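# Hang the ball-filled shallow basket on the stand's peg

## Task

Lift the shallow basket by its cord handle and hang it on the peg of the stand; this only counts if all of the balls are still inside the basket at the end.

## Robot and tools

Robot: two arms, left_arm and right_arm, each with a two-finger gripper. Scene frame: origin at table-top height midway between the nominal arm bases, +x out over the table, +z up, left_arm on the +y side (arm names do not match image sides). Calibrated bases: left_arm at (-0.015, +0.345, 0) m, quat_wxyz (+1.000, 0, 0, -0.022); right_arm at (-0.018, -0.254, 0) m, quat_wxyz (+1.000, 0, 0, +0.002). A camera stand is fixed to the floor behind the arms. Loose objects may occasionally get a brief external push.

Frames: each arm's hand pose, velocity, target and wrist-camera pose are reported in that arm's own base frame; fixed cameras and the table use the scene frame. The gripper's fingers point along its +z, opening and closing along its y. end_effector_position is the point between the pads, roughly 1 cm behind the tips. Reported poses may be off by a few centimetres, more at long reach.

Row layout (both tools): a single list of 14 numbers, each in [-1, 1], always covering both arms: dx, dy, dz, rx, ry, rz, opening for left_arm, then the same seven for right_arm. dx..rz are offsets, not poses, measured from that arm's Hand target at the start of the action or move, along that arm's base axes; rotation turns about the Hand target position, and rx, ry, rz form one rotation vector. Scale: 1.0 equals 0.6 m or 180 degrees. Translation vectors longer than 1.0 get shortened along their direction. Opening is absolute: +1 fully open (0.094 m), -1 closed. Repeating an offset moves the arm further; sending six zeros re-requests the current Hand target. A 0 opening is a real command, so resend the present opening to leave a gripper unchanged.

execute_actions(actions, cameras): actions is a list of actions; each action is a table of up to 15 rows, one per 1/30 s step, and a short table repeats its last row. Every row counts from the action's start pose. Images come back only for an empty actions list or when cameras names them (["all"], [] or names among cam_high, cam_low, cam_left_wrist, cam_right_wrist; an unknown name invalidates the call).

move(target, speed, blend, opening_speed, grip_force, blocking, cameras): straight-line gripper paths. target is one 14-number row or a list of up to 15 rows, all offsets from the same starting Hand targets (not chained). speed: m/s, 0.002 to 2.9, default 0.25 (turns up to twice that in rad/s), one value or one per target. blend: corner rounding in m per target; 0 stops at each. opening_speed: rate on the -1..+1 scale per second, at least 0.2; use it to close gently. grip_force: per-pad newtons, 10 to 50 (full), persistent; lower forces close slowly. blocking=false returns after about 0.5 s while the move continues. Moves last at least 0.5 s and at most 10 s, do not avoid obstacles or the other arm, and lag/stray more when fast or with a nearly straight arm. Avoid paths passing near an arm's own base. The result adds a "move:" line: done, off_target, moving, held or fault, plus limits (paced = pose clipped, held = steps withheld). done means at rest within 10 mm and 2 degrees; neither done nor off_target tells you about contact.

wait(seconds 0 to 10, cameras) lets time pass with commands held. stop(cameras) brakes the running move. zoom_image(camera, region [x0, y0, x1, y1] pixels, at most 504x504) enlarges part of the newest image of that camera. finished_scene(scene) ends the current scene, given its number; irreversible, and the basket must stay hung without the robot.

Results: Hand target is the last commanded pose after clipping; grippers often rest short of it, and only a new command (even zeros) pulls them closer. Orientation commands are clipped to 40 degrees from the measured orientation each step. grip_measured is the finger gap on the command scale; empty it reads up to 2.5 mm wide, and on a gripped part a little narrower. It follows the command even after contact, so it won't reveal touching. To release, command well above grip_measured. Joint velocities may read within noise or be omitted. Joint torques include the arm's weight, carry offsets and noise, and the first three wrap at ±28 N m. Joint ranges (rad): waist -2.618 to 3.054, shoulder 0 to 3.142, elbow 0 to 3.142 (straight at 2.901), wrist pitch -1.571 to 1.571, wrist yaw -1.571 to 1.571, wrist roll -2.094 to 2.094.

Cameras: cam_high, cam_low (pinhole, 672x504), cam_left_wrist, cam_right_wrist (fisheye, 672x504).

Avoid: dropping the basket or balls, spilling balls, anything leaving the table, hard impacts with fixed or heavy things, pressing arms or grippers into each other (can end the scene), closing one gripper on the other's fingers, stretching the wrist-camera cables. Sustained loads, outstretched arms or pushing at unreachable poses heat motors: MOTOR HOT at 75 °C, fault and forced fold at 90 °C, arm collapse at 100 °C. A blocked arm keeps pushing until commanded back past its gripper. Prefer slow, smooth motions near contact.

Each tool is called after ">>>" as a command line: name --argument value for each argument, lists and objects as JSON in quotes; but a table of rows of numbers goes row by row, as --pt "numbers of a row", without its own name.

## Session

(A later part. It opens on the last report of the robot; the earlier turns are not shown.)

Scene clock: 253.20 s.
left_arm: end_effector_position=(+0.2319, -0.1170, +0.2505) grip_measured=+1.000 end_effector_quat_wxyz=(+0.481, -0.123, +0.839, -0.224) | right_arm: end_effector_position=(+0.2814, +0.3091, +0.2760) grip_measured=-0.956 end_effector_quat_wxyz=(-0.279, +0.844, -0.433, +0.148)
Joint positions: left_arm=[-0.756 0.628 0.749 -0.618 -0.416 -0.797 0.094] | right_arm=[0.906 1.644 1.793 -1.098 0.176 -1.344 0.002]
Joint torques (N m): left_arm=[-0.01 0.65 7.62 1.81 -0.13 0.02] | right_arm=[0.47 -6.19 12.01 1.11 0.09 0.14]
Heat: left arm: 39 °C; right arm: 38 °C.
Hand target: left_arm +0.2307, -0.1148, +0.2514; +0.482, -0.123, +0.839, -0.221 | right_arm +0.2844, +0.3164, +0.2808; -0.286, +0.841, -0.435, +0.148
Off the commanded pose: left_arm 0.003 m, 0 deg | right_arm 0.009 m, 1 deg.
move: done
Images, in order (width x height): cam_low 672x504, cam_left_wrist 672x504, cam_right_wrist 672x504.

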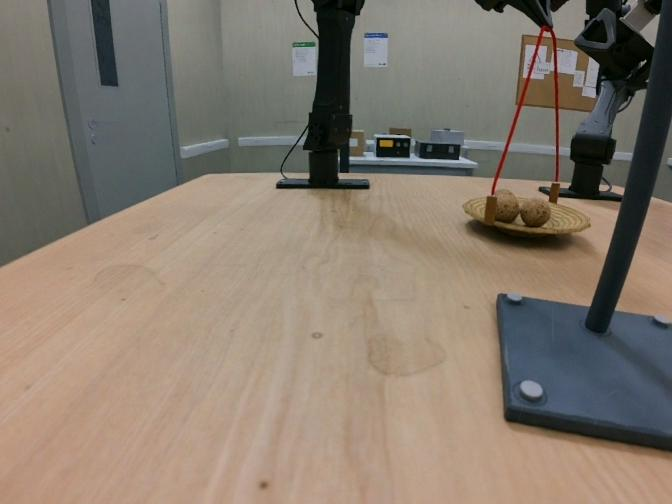

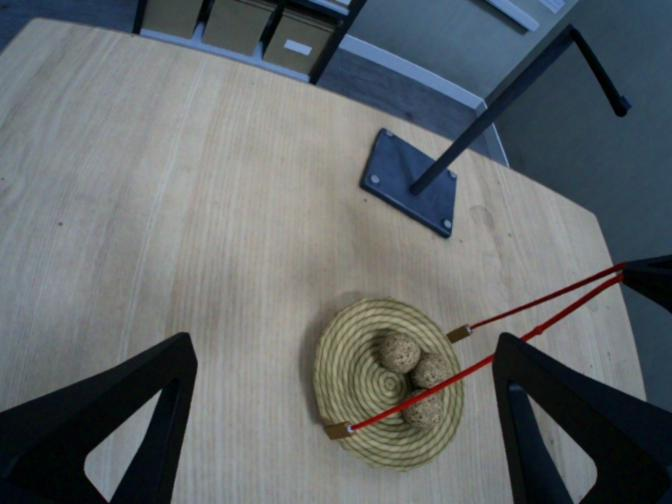

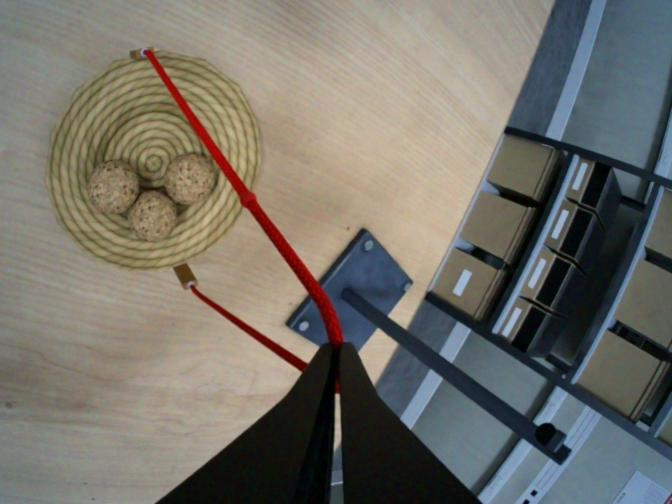

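>>> move --target '[0,0,0,0,0,0,1,0,0,0.025,0,0,0,-1]' --speed 0.04 --cameras '["cam_left_wrist","cam_right_wrist","cam_low"]'

>>> zoom_image --camera "cam_low" --region '[430, 20, 630, 250]'

>>> zoom_image --camera "cam_left_wrist" --region '[280, 240, 500, 504]'

Scene clock: 256.63 s.
left_arm: end_effector_position=(+0.2319, -0.1170, +0.2505) grip_measured=+1.000 end_effector_quat_wxyz=(+0.481, -0.123, +0.839, -0.224) | right_arm: end_effector_position=(+0.2814, +0.3090, +0.2907) grip_measured=-0.956 end_effector_quat_wxyz=(-0.277, +0.845, -0.434, +0.148)
Joint positions: left_arm=[-0.756 0.628 0.749 -0.618 -0.416 -0.797 0.094] | right_arm=[0.906 1.674 1.891 -1.171 0.176 -1.344 0.002]
Joint torques (N m): left_arm=[-0.01 0.66 7.65 1.81 -0.13 0.02] | right_arm=[0.49 -6.39 11.69 1.14 0.1 0.15]
Heat: left arm: 39 °C; right arm: 38 °C.
Hand target: left_arm +0.2307, -0.1148, +0.2514; +0.482, -0.123, +0.839, -0.221 | right_arm +0.2844, +0.3164, +0.2958; -0.286, +0.841, -0.435, +0.148
Off the commanded pose: left_arm 0.003 m, 0 deg | right_arm 0.009 m, 1 deg.
move: done
Images, in order (width x height): cam_low 672x504, cam_left_wrist 672x504, cam_right_wrist 672x504.

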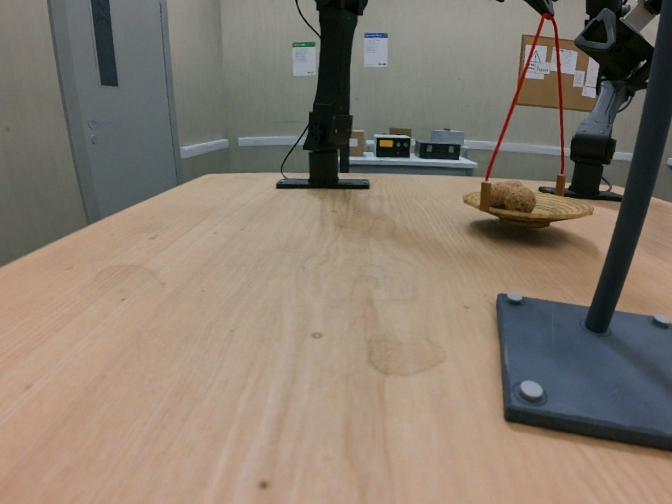

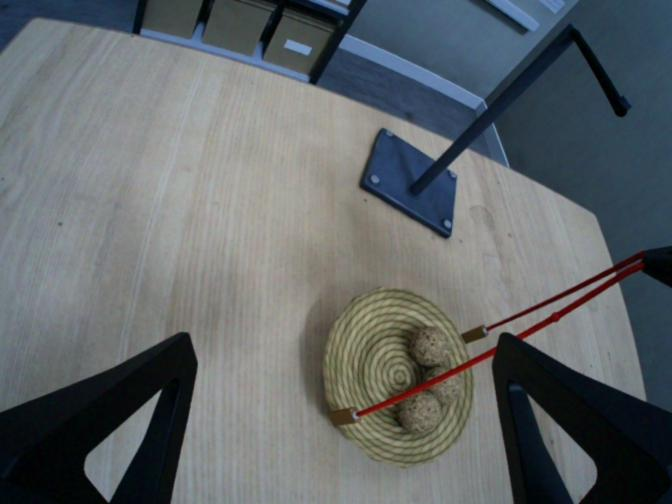

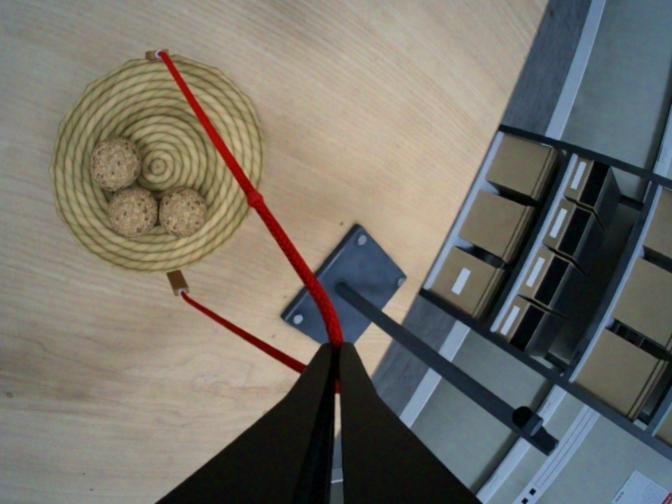

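Scaled by 2.191 from the camera's 672x504 image, which has a finer 960x720 frame.

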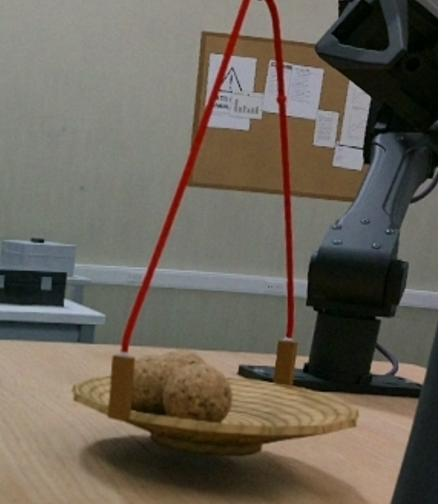

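Scaled by 1.909 from the camera's 672x504 image, which has a finer 960x720 frame.

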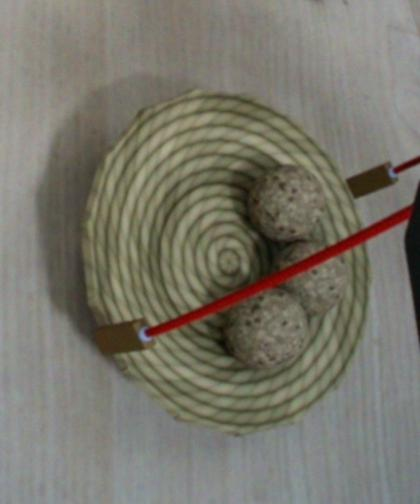

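>>> move --target '[0,0,0,0,0,0,1,0.03,-0.03,0.07,0.13,0.108,-0.114,-1]' --speed 0.07 --cameras '["all"]'

Scene clock: 269.37 s.
left_arm: end_effector_position=(+0.2319, -0.1170, +0.2505) grip_measured=+1.000 end_effector_quat_wxyz=(+0.481, -0.123, +0.839, -0.224) | right_arm: end_effector_position=(+0.2976, +0.2927, +0.3325) grip_measured=-0.956 end_effector_quat_wxyz=(-0.333, +0.694, -0.638, -0.029)
Joint positions: left_arm=[-0.756 0.628 0.749 -0.618 -0.416 -0.797 0.094] | right_arm=[0.724 1.712 2.098 -1.285 -0.119 -0.889 0.002]
Joint torques (N m): left_arm=[-0.03 0.66 7.64 1.81 -0.12 0.03] | right_arm=[-0.39 -6.28 11.07 1.22 -0.28 0.14]
Heat: left arm: 39 °C; right arm: 39 °C.
Hand target: left_arm +0.2307, -0.1148, +0.2514; +0.482, -0.123, +0.839, -0.221 | right_arm +0.3025, +0.2983, +0.3378; -0.341, +0.689, -0.639, -0.037
Off the commanded pose: left_arm 0.003 m, 0 deg | right_arm 0.009 m, 2 deg.
move: done

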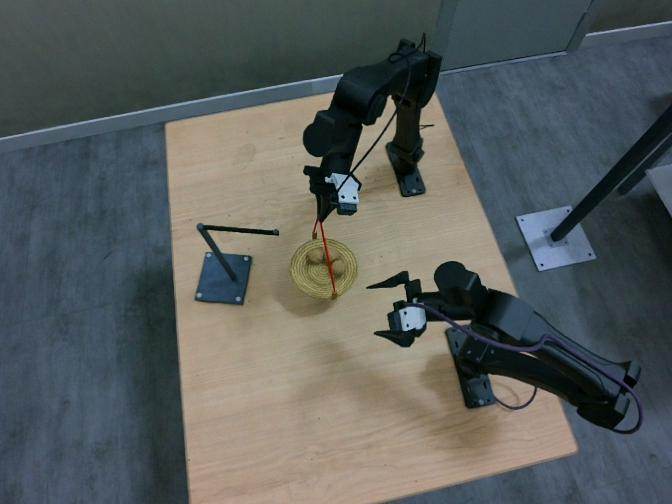

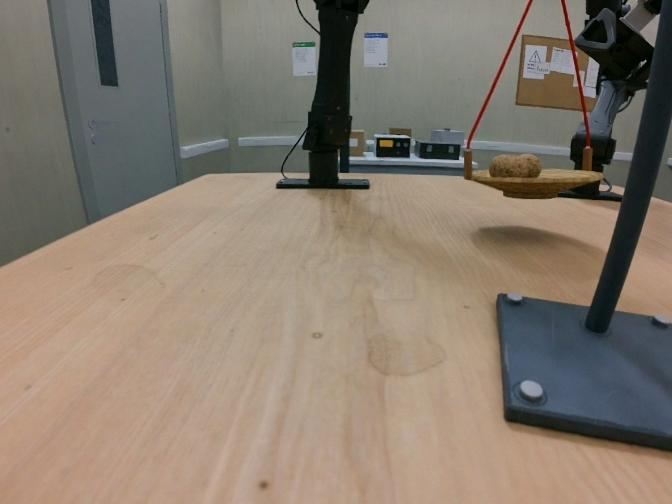

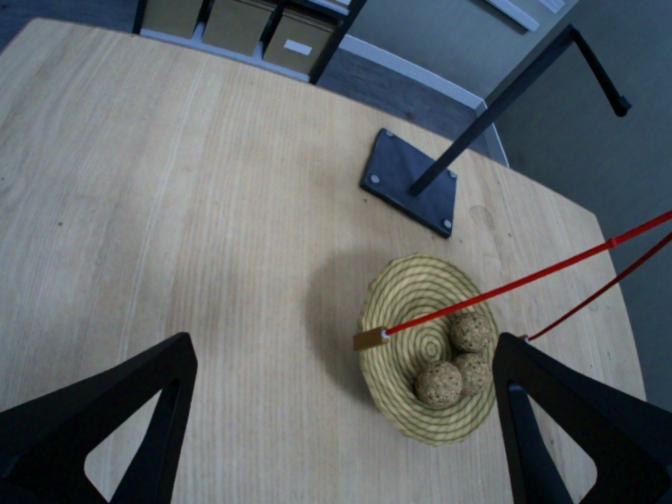

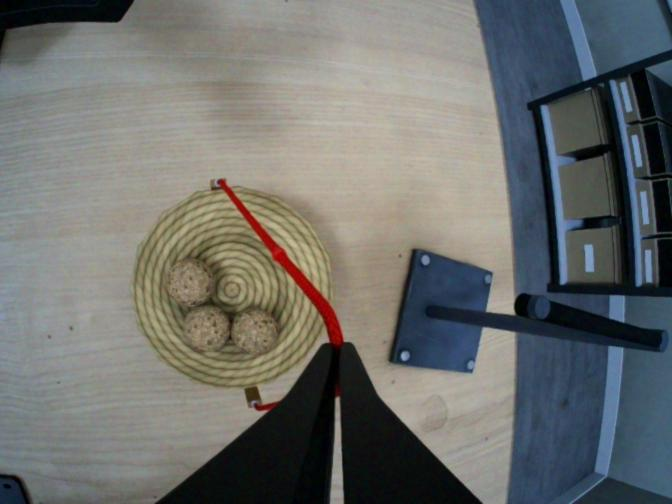

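>>> move --target '[0,0,0,0,0,0,1,0.03,0.005,0.062,0.1296,0.1083,-0.1148,-1]' --speed 0.07 --cameras '["all"]'

Scene clock: 283.23 s.
left_arm: end_effector_position=(+0.2319, -0.1170, +0.2505) grip_measured=+1.000 end_effector_quat_wxyz=(+0.481, -0.123, +0.839, -0.224) | right_arm: end_effector_position=(+0.3132, +0.2949, +0.3641) grip_measured=-0.956 end_effector_quat_wxyz=(+0.343, -0.469, +0.787, +0.207)
Joint positions: left_arm=[-0.756 0.628 0.749 -0.618 -0.416 -0.797 0.094] | right_arm=[0.614 1.73 2.166 -1.238 -0.335 -0.324 0.002]
Joint torques (N m): left_arm=[0.01 0.66 7.64 1.81 -0.12 0.03] | right_arm=[-0.42 -6.75 10.74 1.53 -0.42 0.1]
Heat: left arm: 39 °C; right arm: 40 °C.
Hand target: left_arm +0.2307, -0.1148, +0.2514; +0.482, -0.123, +0.839, -0.221 | right_arm +0.3203, +0.3013, +0.3752; +0.361, -0.466, +0.778, +0.218
Off the commanded pose: left_arm 0.003 m, 0 deg | right_arm 0.015 m, 3 deg.
move: off_target (right_arm)

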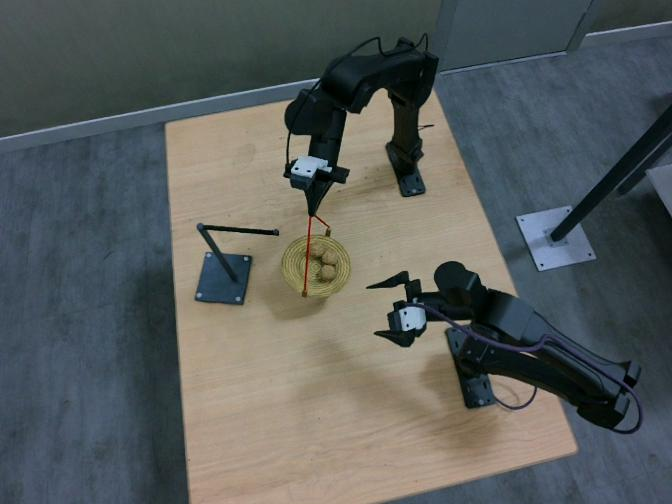

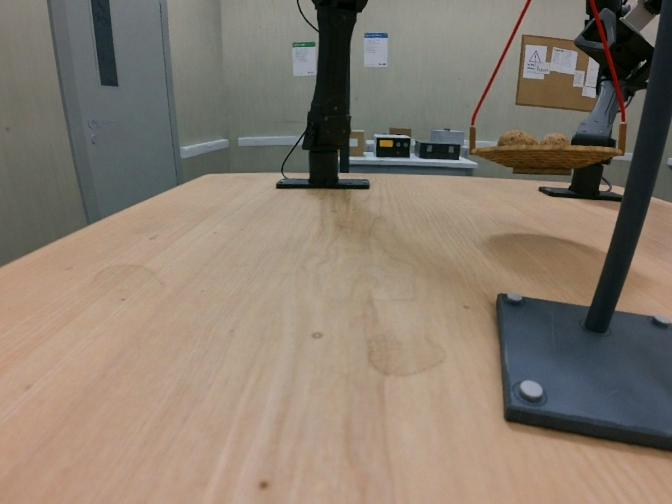

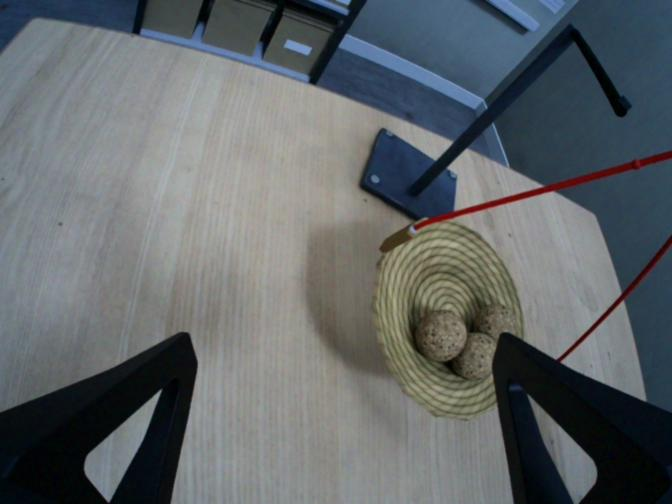

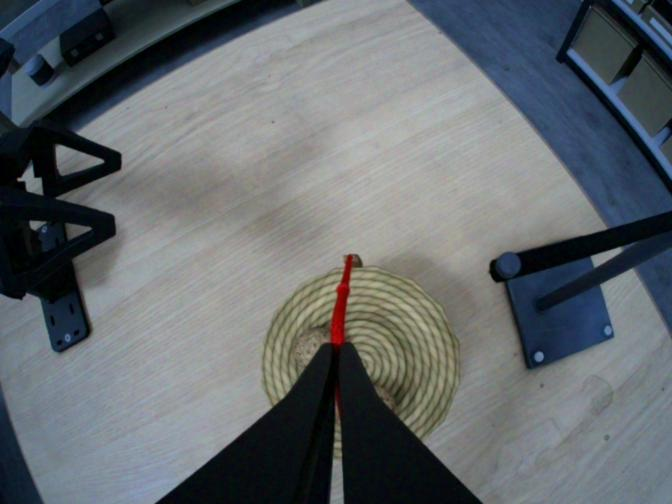

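>>> move --target '[0,0,0,0,0,0,1,0.027,0.027,0.018,0,0,0,-1]' --speed 0.06 --cameras '["all"]'

Scene clock: 293.50 s.
left_arm: end_effector_position=(+0.2319, -0.1170, +0.2505) grip_measured=+1.000 end_effector_quat_wxyz=(+0.481, -0.123, +0.839, -0.224) | right_arm: end_effector_position=(+0.3330, +0.3099, +0.3831) grip_measured=-0.956 end_effector_quat_wxyz=(+0.356, -0.465, +0.783, +0.210)
Joint positions: left_arm=[-0.756 0.628 0.749 -0.618 -0.416 -0.797 0.094] | right_arm=[0.616 1.891 2.453 -1.333 -0.336 -0.313 0.002]
Joint torques (N m): left_arm=[-0.02 0.66 7.64 1.81 -0.13 0.02] | right_arm=[0.38 -7.1 10.11 1.39 -0.31 0.1]
Heat: left arm: 39 °C; right arm: 40 °C.
Hand target: left_arm +0.2307, -0.1148, +0.2514; +0.482, -0.123, +0.839, -0.221 | right_arm +0.3366, +0.3175, +0.3860; +0.362, -0.466, +0.778, +0.218
Off the commanded pose: left_arm 0.003 m, 0 deg | right_arm 0.009 m, 1 deg.
move: done

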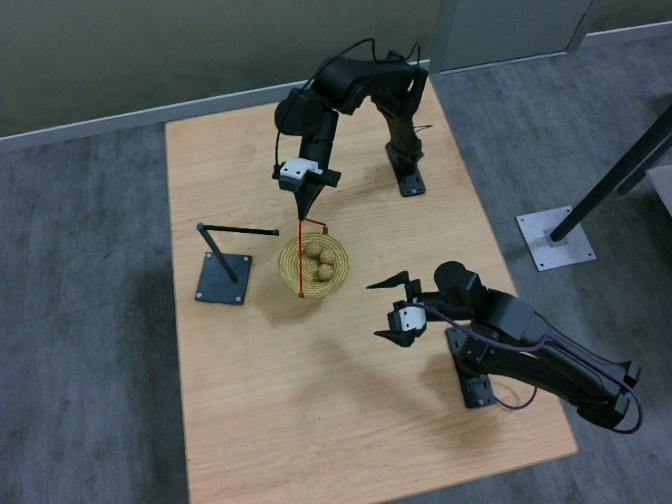

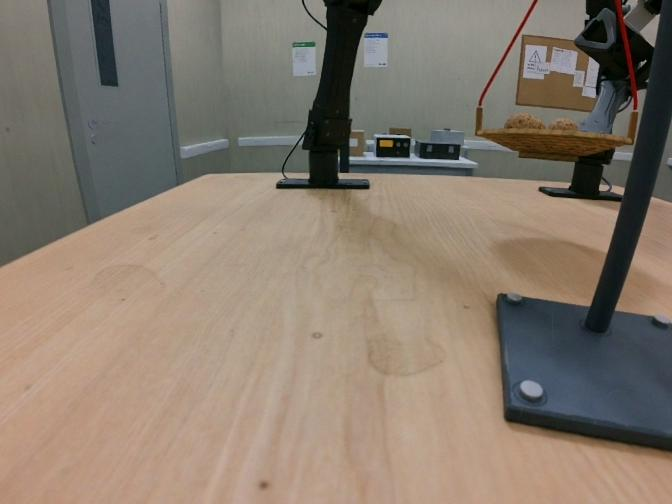

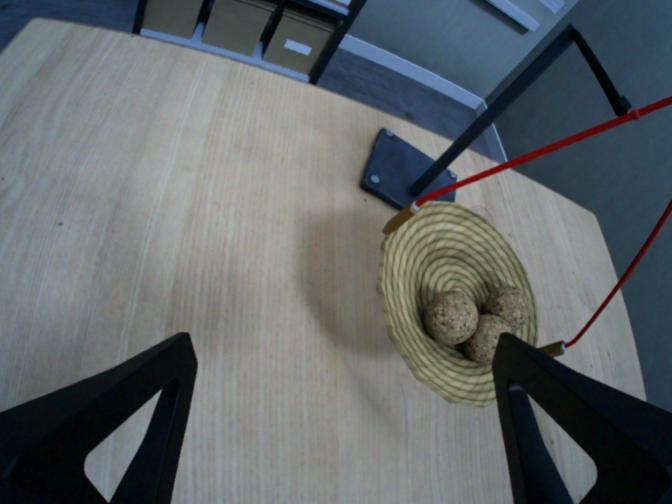

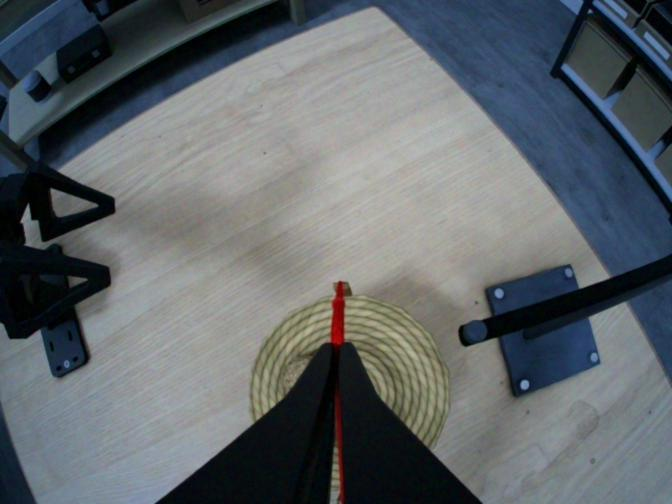

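>>> move --target '[0,0,0,0,0,0,1,0.08,-0.027,-0.01,0,0,0,-1]' --speed 0.05 --cameras '["cam_left_wrist","cam_right_wrist","cam_low"]'

Scene clock: 304.40 s.
left_arm: end_effector_position=(+0.2319, -0.1170, +0.2505) grip_measured=+1.000 end_effector_quat_wxyz=(+0.481, -0.123, +0.839, -0.224) | right_arm: end_effector_position=(+0.3791, +0.2960, +0.3808) grip_measured=-0.956 end_effector_quat_wxyz=(+0.365, -0.459, +0.782, +0.211)
Joint positions: left_arm=[-0.756 0.628 0.749 -0.618 -0.416 -0.797 0.094] | right_arm=[0.512 2.114 2.803 -1.467 -0.406 -0.378 0.002]
Joint torques (N m): left_arm=[-0.02 0.68 7.64 1.81 -0.12 0.03] | right_arm=[-0.23 -8.24 9.03 1.36 -0.45 -0.03]
Heat: left arm: 39 °C; right arm: 39 °C.
Hand target: left_arm +0.2307, -0.1148, +0.2514; +0.482, -0.123, +0.839, -0.221 | right_arm +0.3845, +0.3014, +0.3799; +0.361, -0.466, +0.778, +0.218
Off the commanded pose: left_arm 0.003 m, 0 deg | right_arm 0.008 m, 1 deg.
move: done
Images, in order (width x height): cam_low 672x504, cam_left_wrist 672x504, cam_right_wrist 672x504.

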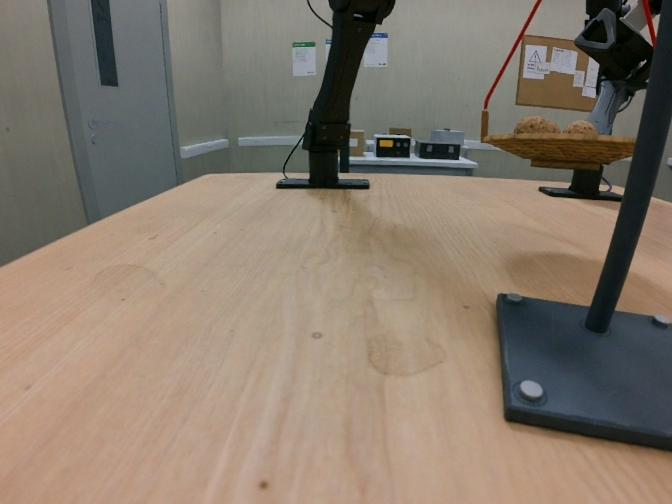

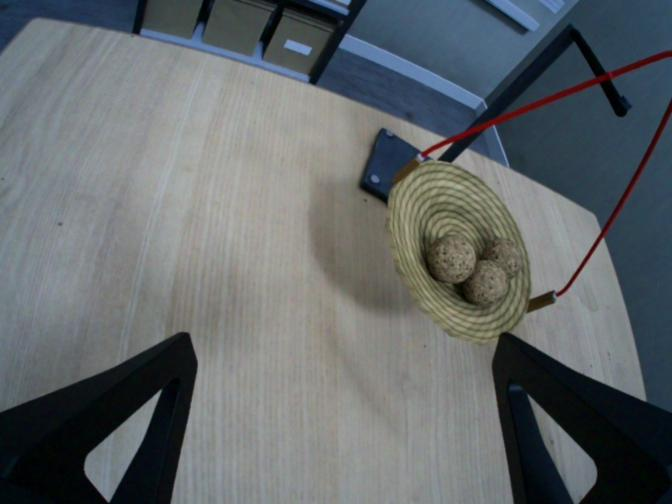

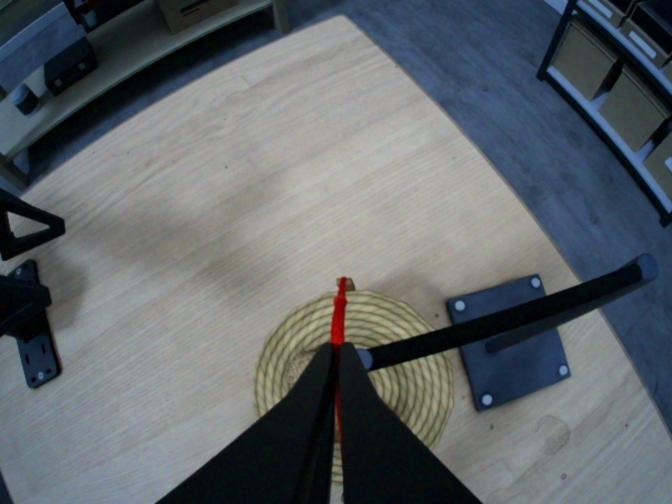

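>>> move --pt "0 0 0 0 0 0 1 0.0 0 -0.01 0.0588 -0.0314 0 -1" --pt "0 0 0 0 0 0 1 0.076 -0.026 -0.018 0.0588 -0.0314 0 -1" --speed 0.05 --cameras '["cam_left_wrist","cam_right_wrist","cam_low","cam_high"]'

Scene clock: 313.90 s.
left_arm: end_effector_position=(+0.2319, -0.1170, +0.2505) grip_measured=+1.000 end_effector_quat_wxyz=(+0.481, -0.123, +0.839, -0.224) | right_arm: end_effector_position=(+0.4252, +0.2815, +0.3627) grip_measured=-0.956 end_effector_quat_wxyz=(+0.432, -0.434, +0.747, +0.259)
Joint positions: left_arm=[-0.756 0.628 0.749 -0.618 -0.416 -0.797 0.094] | right_arm=[0.389 1.882 2.152 -0.898 -0.577 -0.365 0.002]
Joint torques (N m): left_arm=[-0.01 0.66 7.62 1.81 -0.12 0.02] | right_arm=[-0.24 -8.34 12.1 1.47 -0.51 -0.04]
Heat: left arm: 39 °C; right arm: 39 °C.
Hand target: left_arm +0.2307, -0.1148, +0.2514; +0.482, -0.123, +0.839, -0.221 | right_arm +0.4302, +0.2858, +0.3690; +0.441, -0.441, +0.736, +0.265
Off the commanded pose: left_arm 0.003 m, 0 deg | right_arm 0.009 m, 2 deg.
move: done

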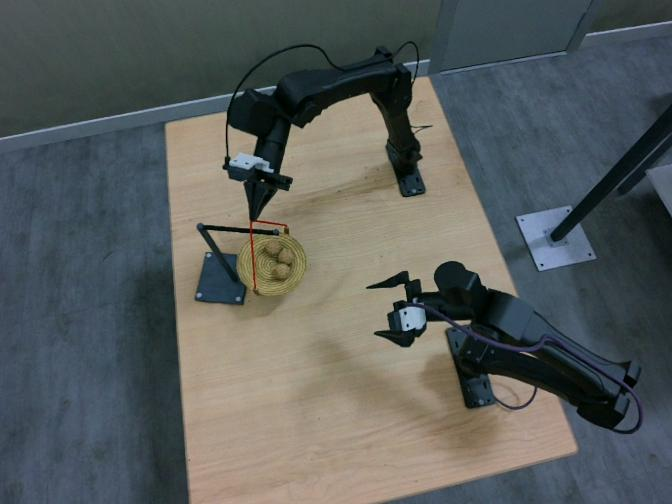

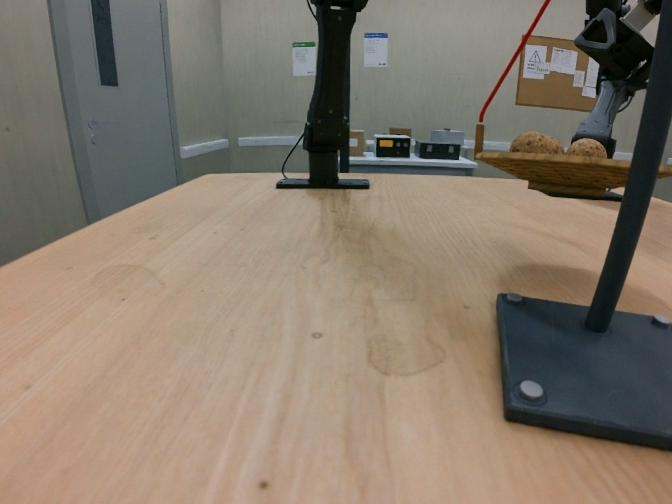

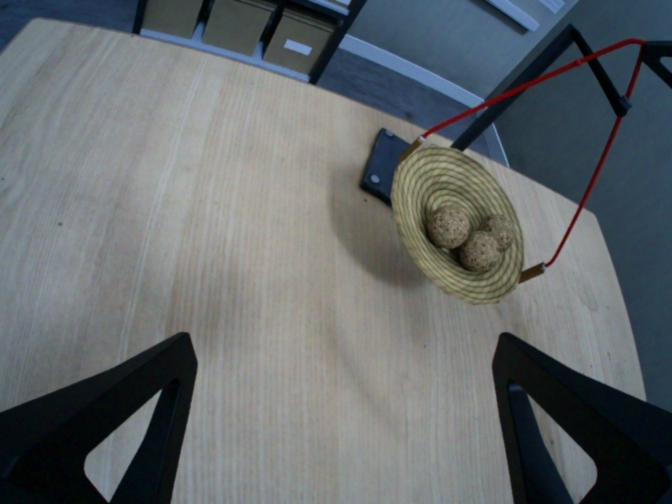

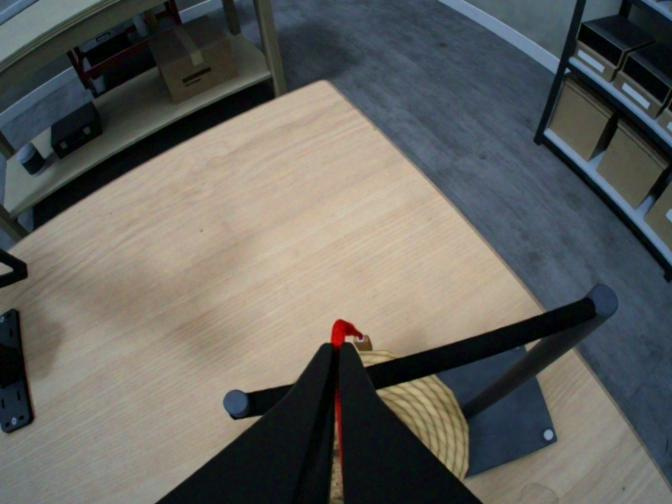

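>>> move --target '[0,0,0,0,0,0,1,0,0,-0.02,0,0,0,-1]' --speed 0.04 --cameras '["cam_left_wrist","cam_right_wrist","cam_low","cam_high"]'

>>> zoom_image --camera "cam_left_wrist" --region '[540, 0, 672, 132]'

Scene clock: 318.83 s.
left_arm: end_effector_position=(+0.2319, -0.1170, +0.2505) grip_measured=+1.000 end_effector_quat_wxyz=(+0.481, -0.123, +0.839, -0.224) | right_arm: end_effector_position=(+0.4290, +0.2832, +0.3543) grip_measured=-0.956 end_effector_quat_wxyz=(+0.432, -0.435, +0.746, +0.259)
Joint positions: left_arm=[-0.756 0.628 0.749 -0.618 -0.416 -0.797 0.094] | right_arm=[0.389 1.882 2.115 -0.862 -0.578 -0.367 0.002]
Joint torques (N m): left_arm=[0.01 0.66 7.64 1.81 -0.12 0.02] | right_arm=[-0.21 -10.55 7.3 1.65 -0.49 -0.04]
Heat: left arm: 39 °C; right arm: 40 °C.
Hand target: left_arm +0.2307, -0.1148, +0.2514; +0.482, -0.123, +0.839, -0.221 | right_arm +0.4302, +0.2858, +0.3570; +0.441, -0.441, +0.736, +0.265
Off the commanded pose: left_arm 0.003 m, 0 deg | right_arm 0.004 m, 2 deg.
move: done

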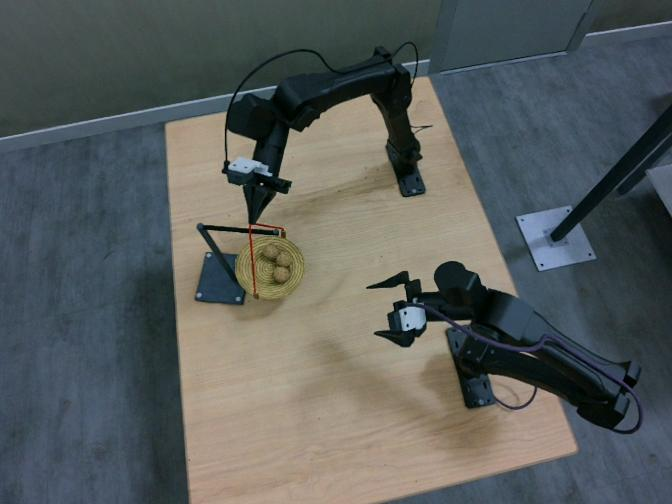

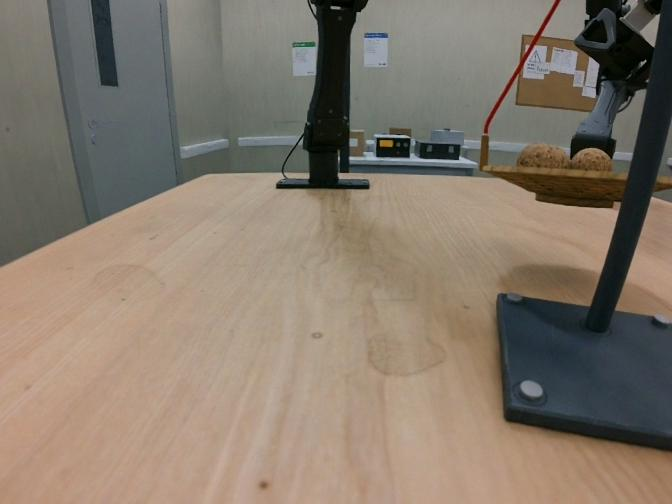

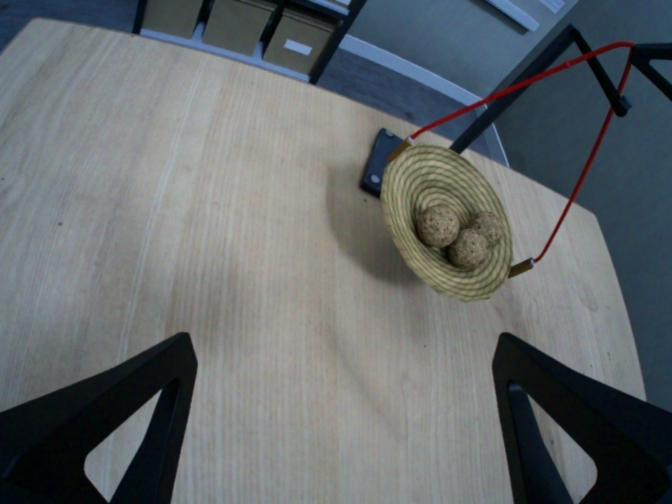

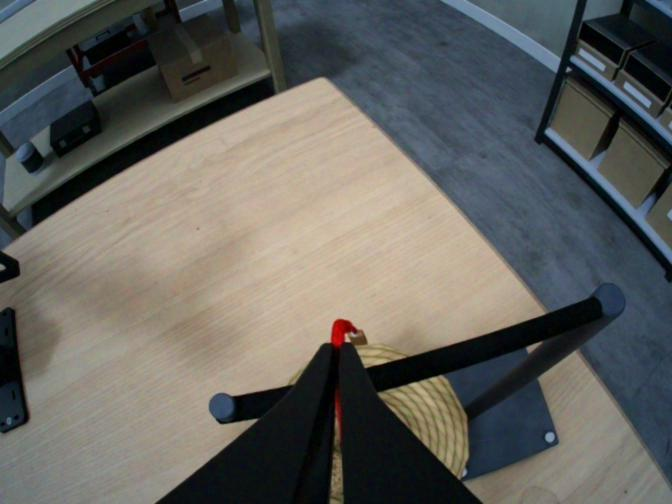

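Scaled by 3.818 from the camera's 672x504 image, which has a finer 960x720 frame.

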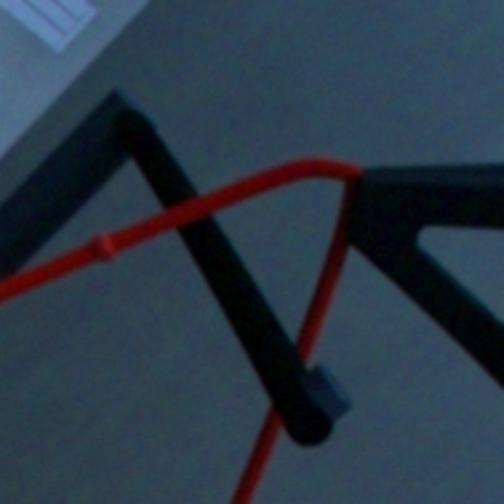

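>>> move --target '[0,0,0,0,0,0,1,0,0,-0.02,0,0,0,-1]' --speed 0.04 --cameras '["cam_left_wrist","cam_right_wrist"]'

>>> zoom_image --camera "cam_left_wrist" --region '[540, 0, 672, 132]'

Scene clock: 323.17 s.
left_arm: end_effector_position=(+0.2319, -0.1170, +0.2505) grip_measured=+1.000 end_effector_quat_wxyz=(+0.481, -0.123, +0.839, -0.224) | right_arm: end_effector_position=(+0.4332, +0.2853, +0.3341) grip_measured=-0.956 end_effector_quat_wxyz=(+0.423, -0.436, +0.750, +0.264)
Joint positions: left_arm=[-0.756 0.628 0.749 -0.618 -0.416 -0.797 0.094] | right_arm=[0.386 1.882 2.039 -0.808 -0.589 -0.368 0.002]
Joint torques (N m): left_arm=[-0.01 0.66 7.64 1.81 -0.12 0.03] | right_arm=[-0.05 -12.96 6.61 1.69 -0.36 -0.03]
Heat: left arm: 39 °C; right arm: 39 °C.
Hand target: left_arm +0.2307, -0.1148, +0.2514; +0.482, -0.123, +0.839, -0.221 | right_arm +0.4302, +0.2857, +0.3450; +0.441, -0.441, +0.736, +0.265
Off the commanded pose: left_arm 0.003 m, 0 deg | right_arm 0.011 m, 3 deg.
move: off_target (right_arm)
Images, in order (width x height): cam_left_wrist 672x504, cam_right_wrist 672x504.

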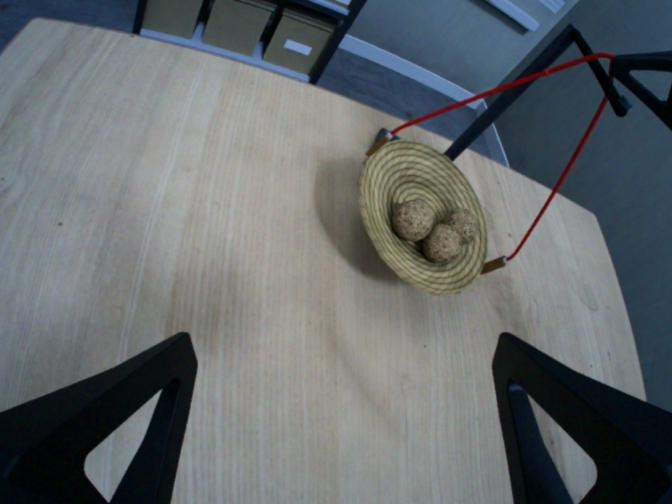

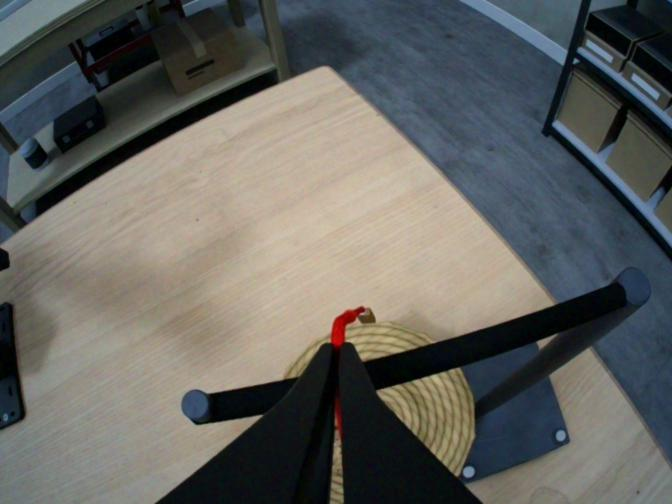

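Scaled by 3.818 from the camera's 672x504 image, which has a finer 960x720 frame.

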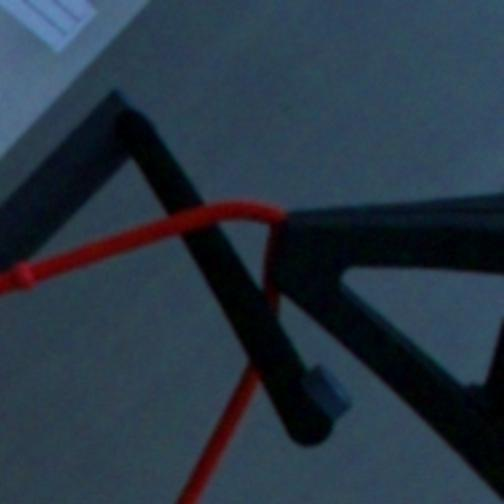

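>>> move --target '[0,0,0,0,0,0,1,-0.004,0.0,-0.03,0,0,0,-1]' --speed 0.03 --cameras '["cam_left_wrist","cam_right_wrist","cam_high"]'

>>> zoom_image --camera "cam_left_wrist" --region '[540, 0, 672, 132]'

>>> zoom_image --camera "cam_high" --region '[180, 180, 320, 320]'

Scene clock: 327.63 s.
left_arm: end_effector_position=(+0.2319, -0.1170, +0.2505) grip_measured=+1.000 end_effector_quat_wxyz=(+0.481, -0.123, +0.839, -0.224) | right_arm: end_effector_position=(+0.4324, +0.2855, +0.3330) grip_measured=-0.956 end_effector_quat_wxyz=(+0.447, -0.438, +0.735, +0.262)
Joint positions: left_arm=[-0.756 0.628 0.749 -0.618 -0.416 -0.797 0.094] | right_arm=[0.386 1.829 1.92 -0.685 -0.593 -0.368 0.002]
Joint torques (N m): left_arm=[-0.03 0.66 7.64 1.81 -0.12 0.03] | right_arm=[0.14 -11.34 6.05 1.44 -0.31 0]
Motor temperatures (°C): left_arm=[25 26 38 39 26 22 24] | right_arm=[25 33 39 36 28 26 30]
Heat: left arm: 39 °C; right arm: 39 °C.
Hand target: left_arm +0.2307, -0.1148, +0.2514; +0.482, -0.123, +0.839, -0.221 | right_arm +0.4278, +0.2857, +0.3272; +0.441, -0.441, +0.736, +0.265
Off the commanded pose: left_arm 0.003 m, 0 deg | right_arm 0.008 m, 1 deg.
move: done
Images, in order (width x height): cam_high 672x504, cam_left_wrist 672x504, cam_right_wrist 672x504.

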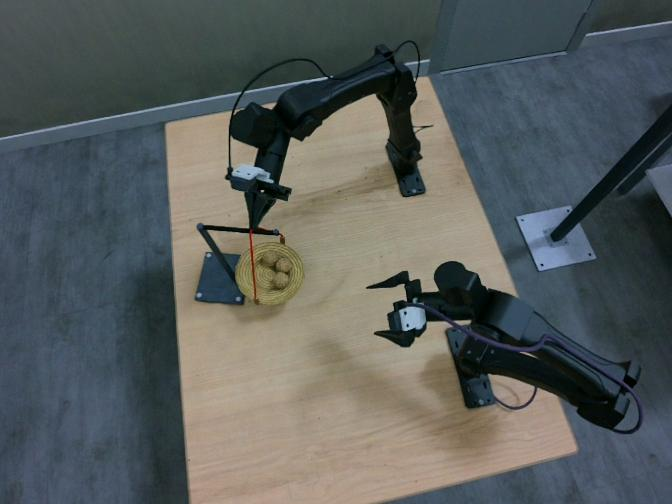

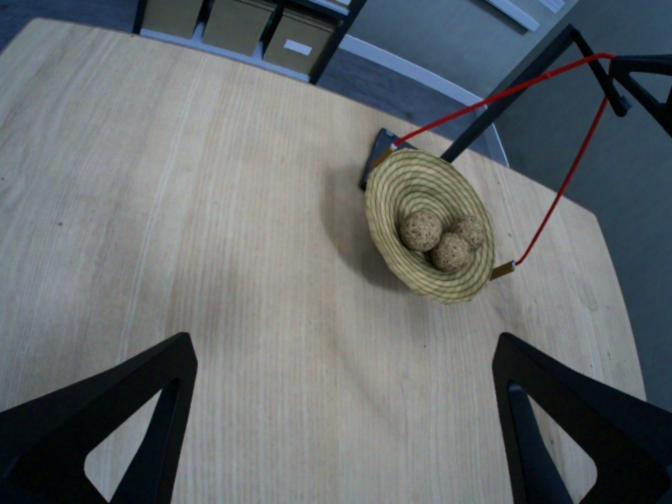

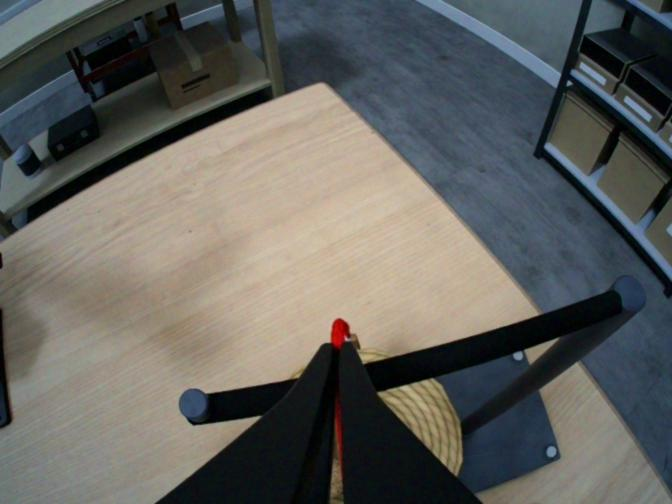

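Scaled by 3.818 from the camera's 672x504 image, which has a finer 960x720 frame.

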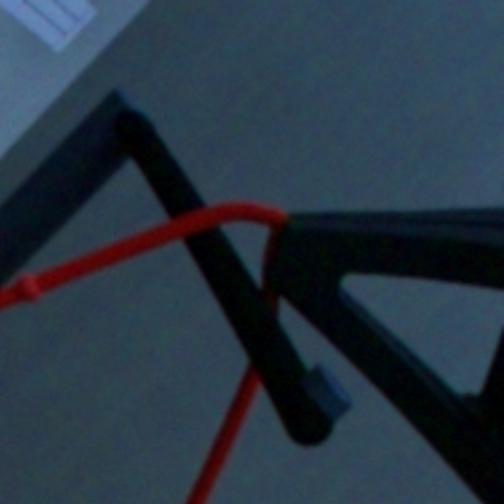

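Scaled by 3.600 from the camera's 672x504 image, which has a finer 960x720 frame.

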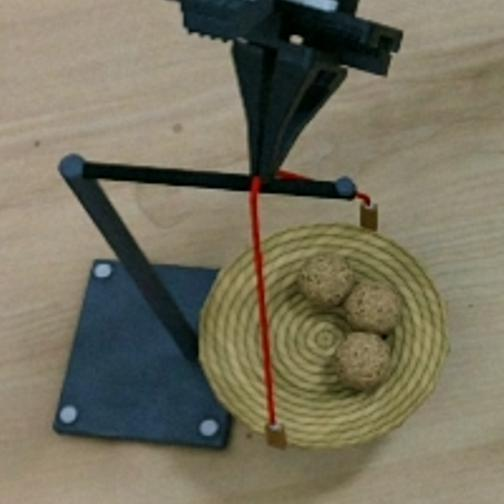

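>>> move --target '[0,0,0,0,0,0,1,0,0.0,-0.015,0,0,0,-1]' --speed 0.03 --cameras '["cam_left_wrist","cam_right_wrist"]'

>>> zoom_image --camera "cam_left_wrist" --region '[540, 0, 672, 132]'

>>> zoom_image --camera "cam_right_wrist" --region '[180, 280, 480, 504]'

Scene clock: 335.50 s.
left_arm: end_effector_position=(+0.2319, -0.1170, +0.2505) grip_measured=+1.000 end_effector_quat_wxyz=(+0.481, -0.123, +0.839, -0.224) | right_arm: end_effector_position=(+0.4322, +0.2856, +0.3322) grip_measured=-0.956 end_effector_quat_wxyz=(+0.457, -0.440, +0.728, +0.262)
Joint positions: left_arm=[-0.756 0.628 0.749 -0.618 -0.416 -0.797 0.094] | right_arm=[0.385 1.809 1.872 -0.633 -0.598 -0.368 0.002]
Joint torques (N m): left_arm=[-0.02 0.68 7.62 1.81 -0.12 0.02] | right_arm=[0.21 -10.51 5.76 1.33 -0.25 -0.01]
Heat: left arm: 39 °C; right arm: 38 °C.
Hand target: left_arm +0.2307, -0.1148, +0.2514; +0.482, -0.123, +0.839, -0.221 | right_arm +0.4277, +0.2858, +0.3180; +0.441, -0.441, +0.736, +0.265
Off the commanded pose: left_arm 0.003 m, 0 deg | right_arm 0.015 m, 2 deg.
move: off_target (right_arm)
Images, in order (width x height): cam_left_wrist 672x504, cam_right_wrist 672x504.

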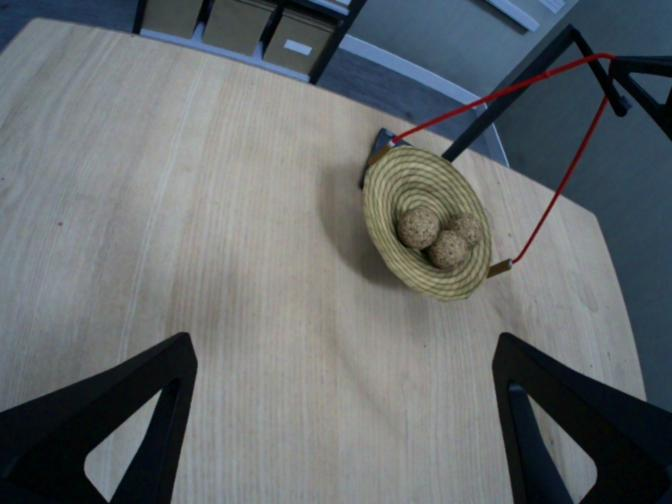

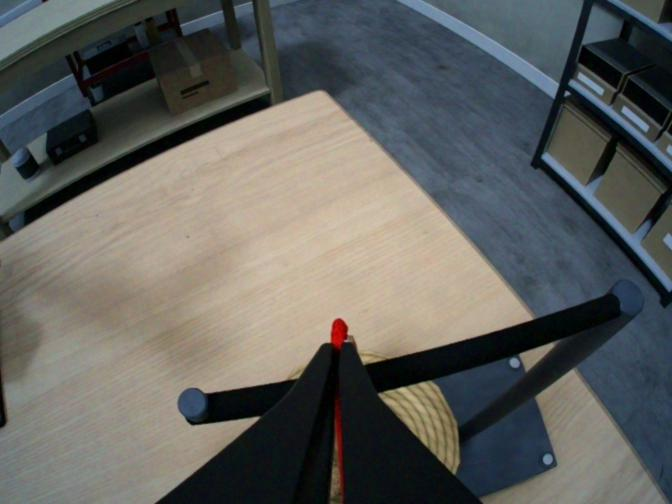

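Scaled by 3.818 from the camera's 672x504 image, which has a finer 960x720 frame.

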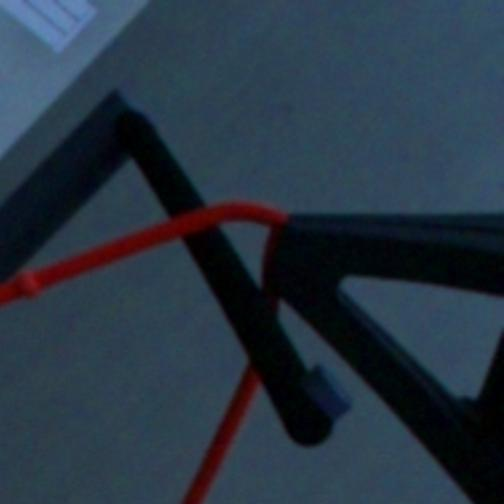

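Scaled by 1.680 from the camera's 672x504 image, which has a finer 960x720 frame.

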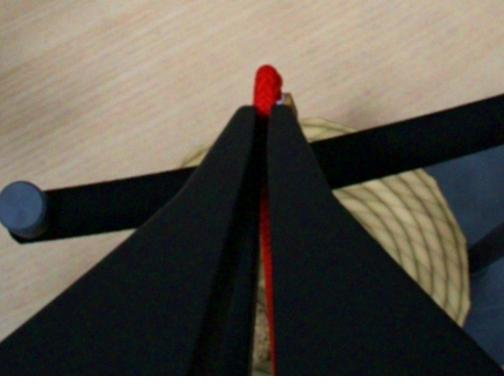

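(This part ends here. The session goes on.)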